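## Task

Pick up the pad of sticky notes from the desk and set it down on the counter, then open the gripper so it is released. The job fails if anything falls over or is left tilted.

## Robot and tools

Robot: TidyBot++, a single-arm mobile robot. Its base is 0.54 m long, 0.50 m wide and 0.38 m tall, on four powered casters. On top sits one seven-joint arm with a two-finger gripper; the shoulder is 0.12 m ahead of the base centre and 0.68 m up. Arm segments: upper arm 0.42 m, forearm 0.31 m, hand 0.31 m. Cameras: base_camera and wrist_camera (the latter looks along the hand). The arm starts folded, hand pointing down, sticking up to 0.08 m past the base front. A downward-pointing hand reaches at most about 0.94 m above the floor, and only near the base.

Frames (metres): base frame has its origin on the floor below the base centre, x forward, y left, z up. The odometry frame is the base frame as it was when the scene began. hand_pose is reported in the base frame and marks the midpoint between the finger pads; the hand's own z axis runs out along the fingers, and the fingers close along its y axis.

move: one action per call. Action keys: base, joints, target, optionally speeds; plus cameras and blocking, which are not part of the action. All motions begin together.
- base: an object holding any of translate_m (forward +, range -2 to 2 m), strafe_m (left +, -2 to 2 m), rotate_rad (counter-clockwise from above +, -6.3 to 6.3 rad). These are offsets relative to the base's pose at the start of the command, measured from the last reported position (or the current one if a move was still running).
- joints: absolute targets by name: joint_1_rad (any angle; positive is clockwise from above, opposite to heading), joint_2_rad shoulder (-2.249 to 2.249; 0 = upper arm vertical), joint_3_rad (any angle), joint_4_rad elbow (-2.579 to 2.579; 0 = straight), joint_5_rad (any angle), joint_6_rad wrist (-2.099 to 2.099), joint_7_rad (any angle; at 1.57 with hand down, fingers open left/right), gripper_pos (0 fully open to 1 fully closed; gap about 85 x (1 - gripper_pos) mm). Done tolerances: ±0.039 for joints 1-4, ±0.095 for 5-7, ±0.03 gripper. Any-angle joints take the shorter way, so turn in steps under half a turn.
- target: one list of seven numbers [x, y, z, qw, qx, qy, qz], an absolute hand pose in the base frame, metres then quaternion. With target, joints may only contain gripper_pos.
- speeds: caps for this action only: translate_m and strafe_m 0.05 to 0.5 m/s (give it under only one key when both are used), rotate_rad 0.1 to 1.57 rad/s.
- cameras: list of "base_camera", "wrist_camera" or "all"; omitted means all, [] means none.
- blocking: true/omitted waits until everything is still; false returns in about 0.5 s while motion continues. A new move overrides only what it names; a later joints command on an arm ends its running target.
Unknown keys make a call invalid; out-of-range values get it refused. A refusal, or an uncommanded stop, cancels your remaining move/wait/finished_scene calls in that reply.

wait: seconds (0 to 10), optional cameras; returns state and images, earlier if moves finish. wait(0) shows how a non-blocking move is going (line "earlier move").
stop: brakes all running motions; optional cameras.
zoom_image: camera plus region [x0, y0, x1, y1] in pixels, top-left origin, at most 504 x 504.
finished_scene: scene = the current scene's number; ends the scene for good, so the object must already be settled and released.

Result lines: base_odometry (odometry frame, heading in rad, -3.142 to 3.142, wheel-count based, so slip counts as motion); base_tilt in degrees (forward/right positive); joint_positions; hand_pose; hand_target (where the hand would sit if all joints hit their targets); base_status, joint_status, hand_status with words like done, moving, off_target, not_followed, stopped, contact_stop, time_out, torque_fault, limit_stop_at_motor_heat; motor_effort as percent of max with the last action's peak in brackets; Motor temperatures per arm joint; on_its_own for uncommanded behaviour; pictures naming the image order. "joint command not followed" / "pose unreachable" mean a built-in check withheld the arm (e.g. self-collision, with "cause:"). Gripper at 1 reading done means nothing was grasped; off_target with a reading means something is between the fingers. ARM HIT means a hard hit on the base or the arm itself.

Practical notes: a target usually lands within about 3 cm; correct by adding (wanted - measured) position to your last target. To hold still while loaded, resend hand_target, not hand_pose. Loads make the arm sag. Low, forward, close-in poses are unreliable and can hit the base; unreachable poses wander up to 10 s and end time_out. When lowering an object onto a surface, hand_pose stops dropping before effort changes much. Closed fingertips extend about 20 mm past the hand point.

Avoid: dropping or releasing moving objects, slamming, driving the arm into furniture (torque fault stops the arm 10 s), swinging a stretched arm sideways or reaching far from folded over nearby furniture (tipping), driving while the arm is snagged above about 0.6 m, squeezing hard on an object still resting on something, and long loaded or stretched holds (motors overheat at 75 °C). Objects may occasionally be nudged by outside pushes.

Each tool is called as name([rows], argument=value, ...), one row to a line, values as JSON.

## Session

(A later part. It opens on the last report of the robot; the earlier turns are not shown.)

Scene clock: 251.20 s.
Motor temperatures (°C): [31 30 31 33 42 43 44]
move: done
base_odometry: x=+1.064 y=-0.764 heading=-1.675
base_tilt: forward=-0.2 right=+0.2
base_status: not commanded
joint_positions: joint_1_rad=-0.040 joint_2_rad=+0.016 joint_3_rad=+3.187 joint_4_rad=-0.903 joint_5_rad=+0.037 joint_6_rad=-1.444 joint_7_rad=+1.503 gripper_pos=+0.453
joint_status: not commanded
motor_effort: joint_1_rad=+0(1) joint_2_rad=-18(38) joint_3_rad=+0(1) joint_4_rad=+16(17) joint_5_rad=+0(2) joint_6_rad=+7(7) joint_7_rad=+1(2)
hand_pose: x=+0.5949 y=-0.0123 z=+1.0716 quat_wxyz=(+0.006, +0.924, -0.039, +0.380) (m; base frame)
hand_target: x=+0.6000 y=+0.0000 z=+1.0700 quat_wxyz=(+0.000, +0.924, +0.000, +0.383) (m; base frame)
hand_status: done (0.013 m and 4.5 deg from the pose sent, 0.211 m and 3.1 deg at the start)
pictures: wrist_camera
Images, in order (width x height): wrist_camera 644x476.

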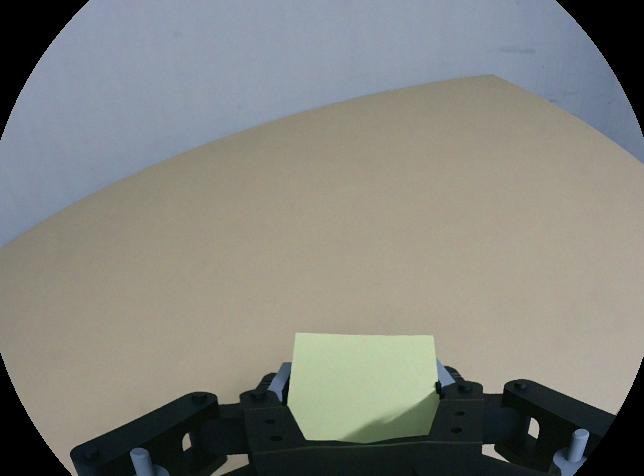

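move(base={"translate_m": -0.7}, cameras=[])

move(base={"rotate_rad": -2.9}, joints={"joint_1_rad":0,"joint_2_rad":-0.3,"joint_3_rad":3.14,"joint_4_rad":-1.3,"joint_5_rad":0,"joint_6_rad":-0.9,"joint_7_rad":1.57})

Scene clock: 266.30 s.
Motor temperatures (°C): [31 30 31 33 42 43 44]
move: done
base_odometry: x=+1.137 y=-0.068 heading=-1.676
base_tilt: forward=-0.3 right=+0.1
base_status: done
joint_positions: joint_1_rad=-0.039 joint_2_rad=+0.011 joint_3_rad=+3.186 joint_4_rad=-0.908 joint_5_rad=+0.035 joint_6_rad=-1.444 joint_7_rad=+1.503 gripper_pos=+0.453
joint_status: not commanded
motor_effort: joint_1_rad=+0(1) joint_2_rad=-17(22) joint_3_rad=+0(1) joint_4_rad=+17(18) joint_5_rad=+1(1) joint_6_rad=+7(7) joint_7_rad=+1(2)
hand_pose: x=+0.5925 y=-0.0120 z=+1.0722 quat_wxyz=(+0.005, +0.924, -0.039, +0.380) (m; base frame)
hand_target: x=+0.6000 y=+0.0000 z=+1.0700 quat_wxyz=(+0.000, +0.924, +0.000, +0.383) (m; base frame)
hand_status: not commanded
pictures: none
No camera images: "cameras" was empty.

Scene clock: 269.63 s.
Motor temperatures (°C): [31 30 31 33 42 43 44]
move: done
base_odometry: x=+1.137 y=-0.068 heading=+1.708
base_tilt: forward=-0.3 right=+0.1
base_status: done
joint_positions: joint_1_rad=-0.008 joint_2_rad=-0.288 joint_3_rad=+3.150 joint_4_rad=-1.296 joint_5_rad=+0.030 joint_6_rad=-0.950 joint_7_rad=+1.503 gripper_pos=+0.453
joint_status: all done
motor_effort: joint_1_rad=+0(2) joint_2_rad=-9(21) joint_3_rad=+0(2) joint_4_rad=+18(20) joint_5_rad=+1(2) joint_6_rad=+8(9) joint_7_rad=+1(2)
hand_pose: x=+0.5538 y=-0.0071 z=+1.1352 quat_wxyz=(-0.005, +0.830, -0.028, +0.558) (m; base frame)
hand_target: x=+0.5537 y=+0.0022 z=+1.1530 quat_wxyz=(+0.000, +0.813, +0.000, +0.582) (m; base frame)
hand_status: not commanded
pictures: base_camera, wrist_camera
Images, in order (width x height): base_camera 644x364, wrist_camera 644x476.

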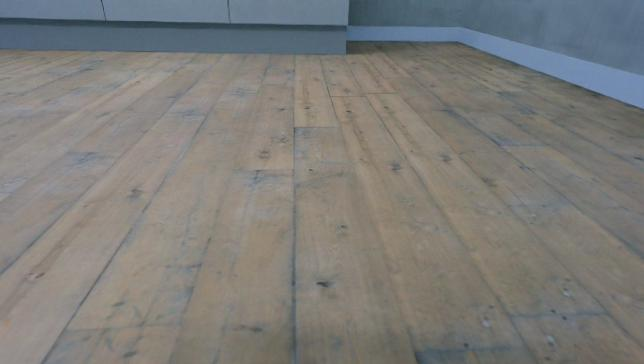

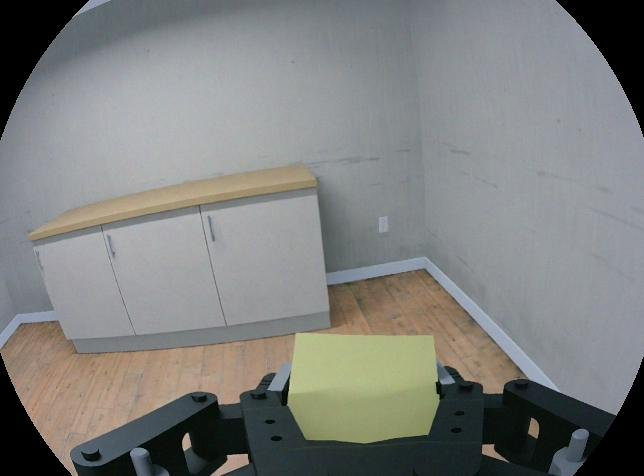

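move(base={"translate_m": 1.15, "strafe_m": 0.6})

Scene clock: 283.23 s.
Motor temperatures (°C): [31 30 31 33 42 43 44]
move: done
base_odometry: x=+0.385 y=+0.990 heading=+1.707
base_tilt: forward=-0.3 right=+0.1
base_status: done
joint_positions: joint_1_rad=-0.008 joint_2_rad=-0.298 joint_3_rad=+3.147 joint_4_rad=-1.298 joint_5_rad=+0.030 joint_6_rad=-0.948 joint_7_rad=+1.503 gripper_pos=+0.453
joint_status: not commanded
motor_effort: joint_1_rad=+0(1) joint_2_rad=-9(12) joint_3_rad=+0(1) joint_4_rad=+18(20) joint_5_rad=+1(1) joint_6_rad=+9(9) joint_7_rad=+1(2)
hand_pose: x=+0.5496 y=-0.0060 z=+1.1391 quat_wxyz=(-0.005, +0.827, -0.027, +0.562) (m; base frame)
hand_target: x=+0.5537 y=+0.0022 z=+1.1530 quat_wxyz=(+0.000, +0.813, +0.000, +0.582) (m; base frame)
hand_status: not commanded
pictures: base_camera, wrist_camera
Images, in order (width x height): base_camera 644x364, wrist_camera 644x476.

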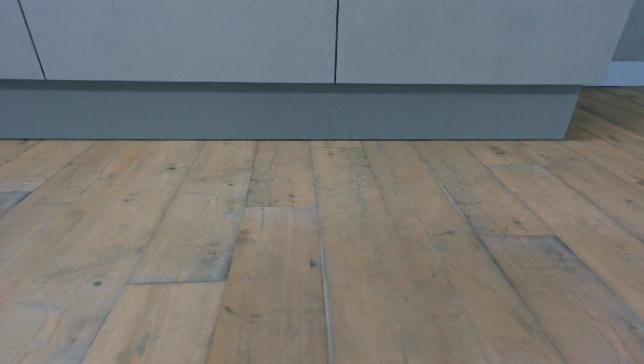

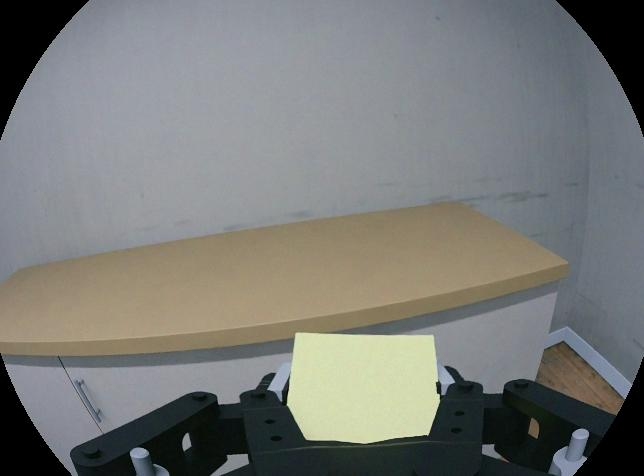

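move(base={"translate_m": 0.28}, target=[0.68, 0.0, 1.09, 0, 0.924, 0, 0.383], speeds={"translate_m": 0.3})

move(target=[0.76, 0.0, 0.99, 0, 0.924, 0, 0.383])

Scene clock: 296.27 s.
Motor temperatures (°C): [31 29 31 33 42 43 44]
move: done
base_odometry: x=+0.347 y=+1.267 heading=+1.707
base_tilt: forward=-0.3 right=+0.2
base_status: done
joint_positions: joint_1_rad=-0.008 joint_2_rad=+0.277 joint_3_rad=+3.174 joint_4_rad=-0.507 joint_5_rad=+0.013 joint_6_rad=-1.542 joint_7_rad=+1.506 gripper_pos=+0.453
joint_status: not commanded
motor_effort: joint_1_rad=+0(1) joint_2_rad=-26(31) joint_3_rad=+0(1) joint_4_rad=+14(19) joint_5_rad=+1(1) joint_6_rad=+7(10) joint_7_rad=+1(2)
hand_pose: x=+0.6827 y=-0.0118 z=+1.0958 quat_wxyz=(+0.002, +0.917, -0.041, +0.397) (m; base frame)
hand_target: x=+0.6800 y=+0.0000 z=+1.0900 quat_wxyz=(+0.000, +0.924, +0.000, +0.383) (m; base frame)
hand_status: done (0.013 m and 5.0 deg from the pose sent, 0.139 m and 23.6 deg at the start)
pictures: base_camera, wrist_camera
Images, in order (width x height): base_camera 644x364, wrist_camera 644x476.

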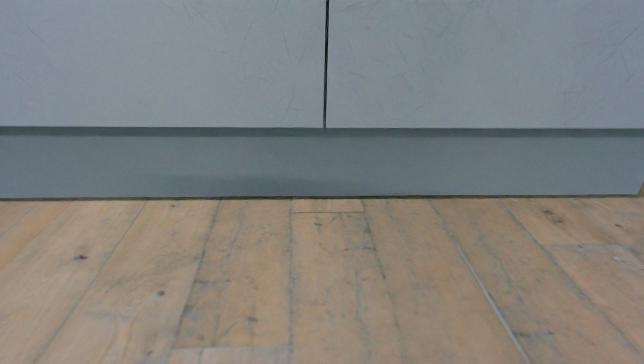

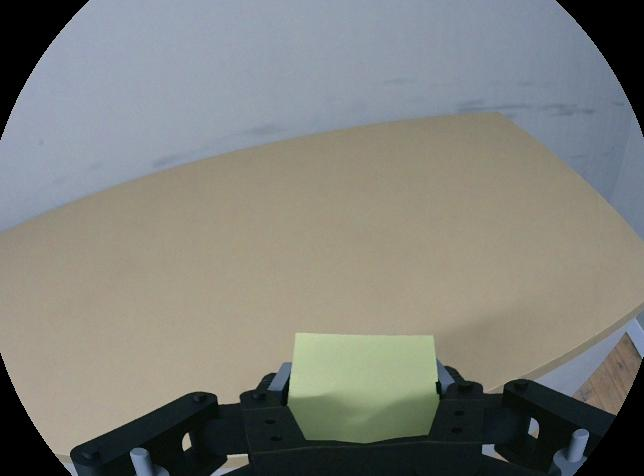

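Scene clock: 298.03 s.
Motor temperatures (°C): [31 29 31 33 42 43 44]
move: done
base_odometry: x=+0.347 y=+1.267 heading=+1.707
base_tilt: forward=-0.3 right=+0.1
base_status: not commanded
joint_positions: joint_1_rad=-0.008 joint_2_rad=+0.313 joint_3_rad=+3.174 joint_4_rad=-0.822 joint_5_rad=+0.013 joint_6_rad=-1.260 joint_7_rad=+1.508 gripper_pos=+0.453
joint_status: not commanded
motor_effort: joint_1_rad=+0(1) joint_2_rad=-31(33) joint_3_rad=+0(1) joint_4_rad=+19(20) joint_5_rad=+0(1) joint_6_rad=+6(7) joint_7_rad=+1(2)
hand_pose: x=+0.7449 y=-0.0134 z=+0.9866 quat_wxyz=(+0.004, +0.930, -0.038, +0.365) (m; base frame)
hand_target: x=+0.7600 y=+0.0000 z=+0.9900 quat_wxyz=(+0.000, +0.924, +0.000, +0.383) (m; base frame)
hand_status: done (0.020 m and 4.9 deg from the pose sent, 0.132 m and 5.0 deg at the start)
pictures: base_camera, wrist_camera
Images, in order (width x height): base_camera 644x364, wrist_camera 644x476.

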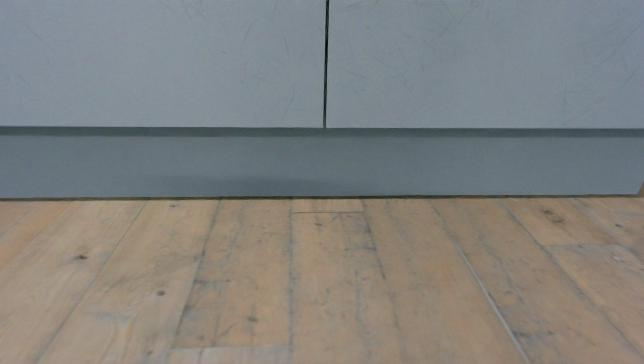

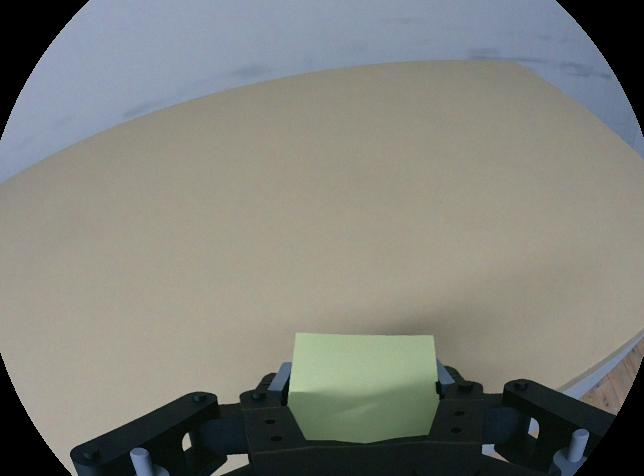

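Well over the counter. Lower in steps.

move(target=[0.77, 0.0, 0.96, 0, 0.921, 0, 0.39], cameras=["wrist_camera"])

move(target=[0.77, 0.0, 0.94, 0, 0.921, 0, 0.39], cameras=["wrist_camera"])

move(target=[0.77, 0.0, 0.925, 0, 0.921, 0, 0.39], cameras=["wrist_camera"])

Scene clock: 305.20 s.
Motor temperatures (°C): [31 30 31 33 42 43 44]
move: done
base_odometry: x=+0.347 y=+1.267 heading=+1.707
base_tilt: forward=-0.3 right=+0.1
base_status: not commanded
joint_positions: joint_1_rad=-0.008 joint_2_rad=+0.306 joint_3_rad=+3.174 joint_4_rad=-0.959 joint_5_rad=+0.013 joint_6_rad=-1.124 joint_7_rad=+1.509 gripper_pos=+0.453
joint_status: not commanded
motor_effort: joint_1_rad=-1(1) joint_2_rad=-31(33) joint_3_rad=-1(1) joint_4_rad=+19(20) joint_5_rad=+1(1) joint_6_rad=+6(7) joint_7_rad=+1(2)
hand_pose: x=+0.7585 y=-0.0140 z=+0.9505 quat_wxyz=(+0.004, +0.929, -0.037, +0.368) (m; base frame)
hand_target: x=+0.7700 y=+0.0000 z=+0.9600 quat_wxyz=(+0.000, +0.921, +0.000, +0.390) (m; base frame)
hand_status: done (0.020 m and 5.1 deg from the pose sent, 0.039 m and 5.4 deg at the start)
pictures: wrist_camera
Images, in order (width x height): wrist_camera 644x476.

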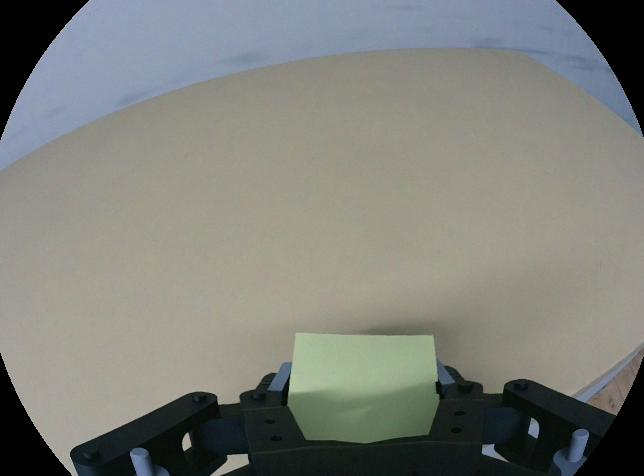

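Scene clock: 306.07 s.
Motor temperatures (°C): [31 30 31 33 42 43 44]
move: done
base_odometry: x=+0.347 y=+1.267 heading=+1.707
base_tilt: forward=-0.3 right=+0.2
base_status: not commanded
joint_positions: joint_1_rad=-0.008 joint_2_rad=+0.292 joint_3_rad=+3.174 joint_4_rad=-1.045 joint_5_rad=+0.013 joint_6_rad=-1.052 joint_7_rad=+1.509 gripper_pos=+0.453
joint_status: not commanded
motor_effort: joint_1_rad=+0(1) joint_2_rad=-31(33) joint_3_rad=+0(1) joint_4_rad=+19(21) joint_5_rad=+0(1) joint_6_rad=+6(7) joint_7_rad=+1(2)
hand_pose: x=+0.7587 y=-0.0142 z=+0.9305 quat_wxyz=(+0.003, +0.929, -0.037, +0.368) (m; base frame)
hand_target: x=+0.7700 y=+0.0000 z=+0.9400 quat_wxyz=(+0.000, +0.921, +0.000, +0.390) (m; base frame)
hand_status: done (0.020 m and 5.0 deg from the pose sent, 0.021 m and 5.1 deg at the start)
pictures: wrist_camera
Images, in order (width x height): wrist_camera 644x476.

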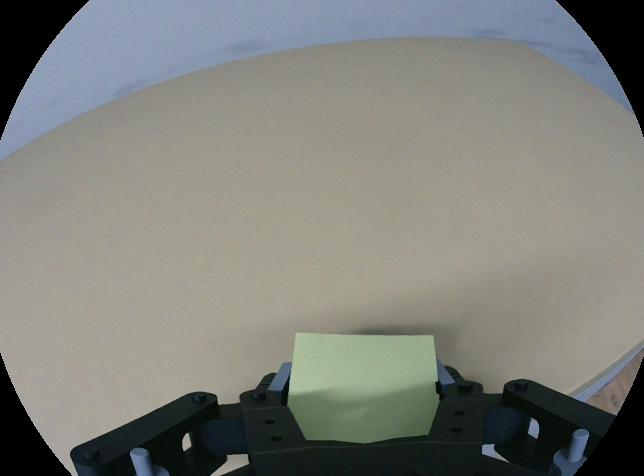

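Scene clock: 306.83 s.
Motor temperatures (°C): [31 30 31 33 42 43 44]
move: done
base_odometry: x=+0.347 y=+1.267 heading=+1.707
base_tilt: forward=-0.3 right=+0.2
base_status: not commanded
joint_positions: joint_1_rad=-0.008 joint_2_rad=+0.274 joint_3_rad=+3.174 joint_4_rad=-1.095 joint_5_rad=+0.013 joint_6_rad=-0.993 joint_7_rad=+1.509 gripper_pos=+0.453
joint_status: not commanded
motor_effort: joint_1_rad=+0(1) joint_2_rad=-29(32) joint_3_rad=+0(1) joint_4_rad=+18(20) joint_5_rad=+0(1) joint_6_rad=+6(6) joint_7_rad=+1(1)
hand_pose: x=+0.7600 y=-0.0144 z=+0.9284 quat_wxyz=(+0.003, +0.924, -0.036, +0.380) (m; base frame)
hand_target: x=+0.7700 y=+0.0000 z=+0.9250 quat_wxyz=(+0.000, +0.921, +0.000, +0.390) (m; base frame)
hand_status: done (0.018 m and 4.3 deg from the pose sent, 0.019 m and 5.0 deg at the start)
pictures: wrist_camera
Images, in order (width x height): wrist_camera 644x476.

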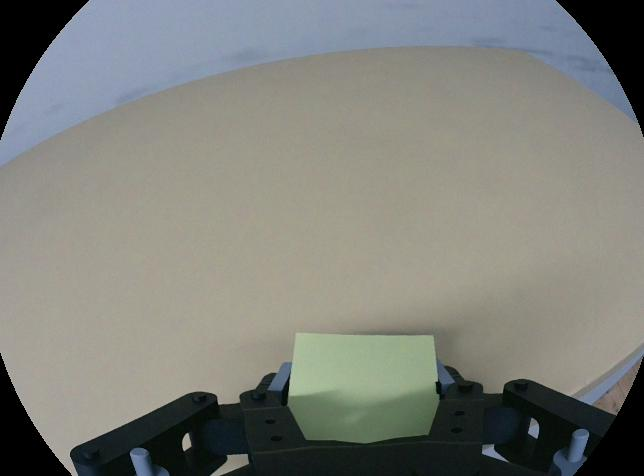

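move(joints={"gripper_pos": 0.35}, cameras=["wrist_camera"])

move(joints={"gripper_pos": 0.0}, cameras=[])

move(target=[0.68, 0.0, 1.02, 0, 0.924, 0, 0.383], cameras=["wrist_camera"])

Scene clock: 314.13 s.
Motor temperatures (°C): [31 30 31 33 42 43 44]
move: done
base_odometry: x=+0.347 y=+1.267 heading=+1.707
base_tilt: forward=-0.3 right=+0.1
base_status: not commanded
joint_positions: joint_1_rad=-0.008 joint_2_rad=+0.274 joint_3_rad=+3.174 joint_4_rad=-1.097 joint_5_rad=+0.013 joint_6_rad=-0.993 joint_7_rad=+1.509 gripper_pos=+0.350
joint_status: all done
motor_effort: joint_1_rad=+0(1) joint_2_rad=-30(30) joint_3_rad=+0(1) joint_4_rad=+18(20) joint_5_rad=+0(1) joint_6_rad=+6(6) joint_7_rad=+1(1)
hand_pose: x=+0.7596 y=-0.0144 z=+0.9272 quat_wxyz=(+0.003, +0.925, -0.036, +0.379) (m; base frame)
hand_target: x=+0.7700 y=+0.0000 z=+0.9250 quat_wxyz=(+0.000, +0.921, +0.000, +0.390) (m; base frame)
hand_status: not commanded
pictures: wrist_camera
Images, in order (width x height): wrist_camera 644x476.

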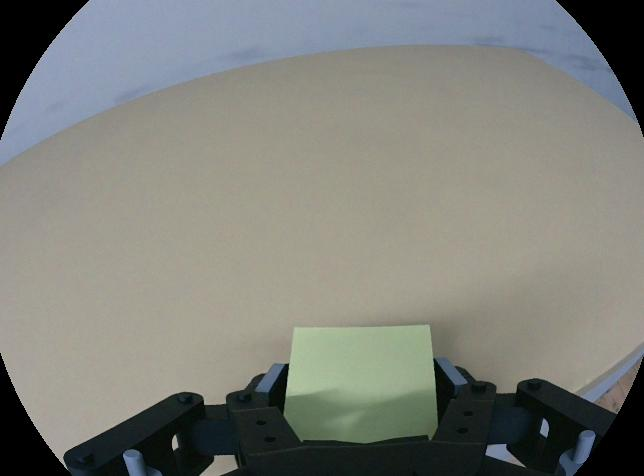

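Scene clock: 314.87 s.
Motor temperatures (°C): [31 30 30 33 42 43 44]
move: done
base_odometry: x=+0.347 y=+1.267 heading=+1.707
base_tilt: forward=-0.3 right=+0.2
base_status: not commanded
joint_positions: joint_1_rad=-0.008 joint_2_rad=+0.274 joint_3_rad=+3.174 joint_4_rad=-1.097 joint_5_rad=+0.013 joint_6_rad=-0.993 joint_7_rad=+1.509 gripper_pos=+0.000
joint_status: all done
motor_effort: joint_1_rad=+0(1) joint_2_rad=-30(30) joint_3_rad=+0(1) joint_4_rad=+18(20) joint_5_rad=+0(1) joint_6_rad=+6(6) joint_7_rad=+1(2)
hand_pose: x=+0.7596 y=-0.0144 z=+0.9272 quat_wxyz=(+0.003, +0.925, -0.036, +0.379) (m; base frame)
hand_target: x=+0.7700 y=+0.0000 z=+0.9250 quat_wxyz=(+0.000, +0.921, +0.000, +0.390) (m; base frame)
hand_status: not commanded
pictures: none
No camera images: "cameras" was empty.

Scene clock: 316.33 s.
Motor temperatures (°C): [31 30 30 33 42 43 44]
move: done
base_odometry: x=+0.347 y=+1.267 heading=+1.707
base_tilt: forward=-0.3 right=+0.2
base_status: not commanded
joint_positions: joint_1_rad=-0.008 joint_2_rad=+0.126 joint_3_rad=+3.174 joint_4_rad=-0.972 joint_5_rad=+0.013 joint_6_rad=-1.209 joint_7_rad=+1.509 gripper_pos=+0.000
joint_status: not commanded
motor_effort: joint_1_rad=+0(1) joint_2_rad=-24(33) joint_3_rad=+0(1) joint_4_rad=+17(21) joint_5_rad=+0(1) joint_6_rad=+6(7) joint_7_rad=+1(2)
hand_pose: x=+0.6828 y=-0.0142 z=+1.0330 quat_wxyz=(+0.001, +0.913, -0.038, +0.405) (m; base frame)
hand_target: x=+0.6800 y=+0.0000 z=+1.0200 quat_wxyz=(+0.000, +0.924, +0.000, +0.383) (m; base frame)
hand_status: done (0.019 m and 5.2 deg from the pose sent, 0.123 m and 4.2 deg at the start)
pictures: wrist_camera
Images, in order (width x height): wrist_camera 644x476.

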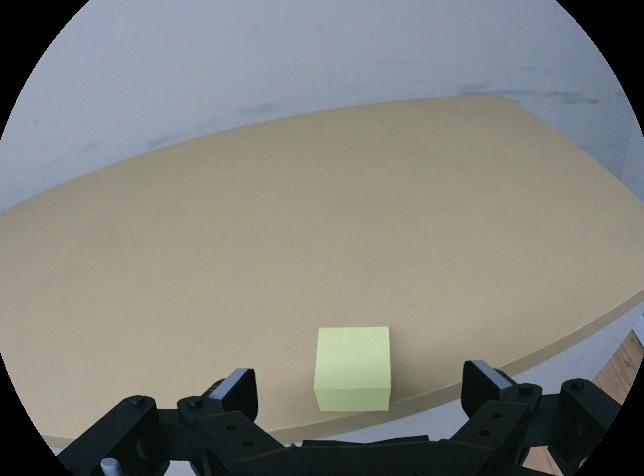

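finished_scene(scene=1)

The scene is finished: the task was done.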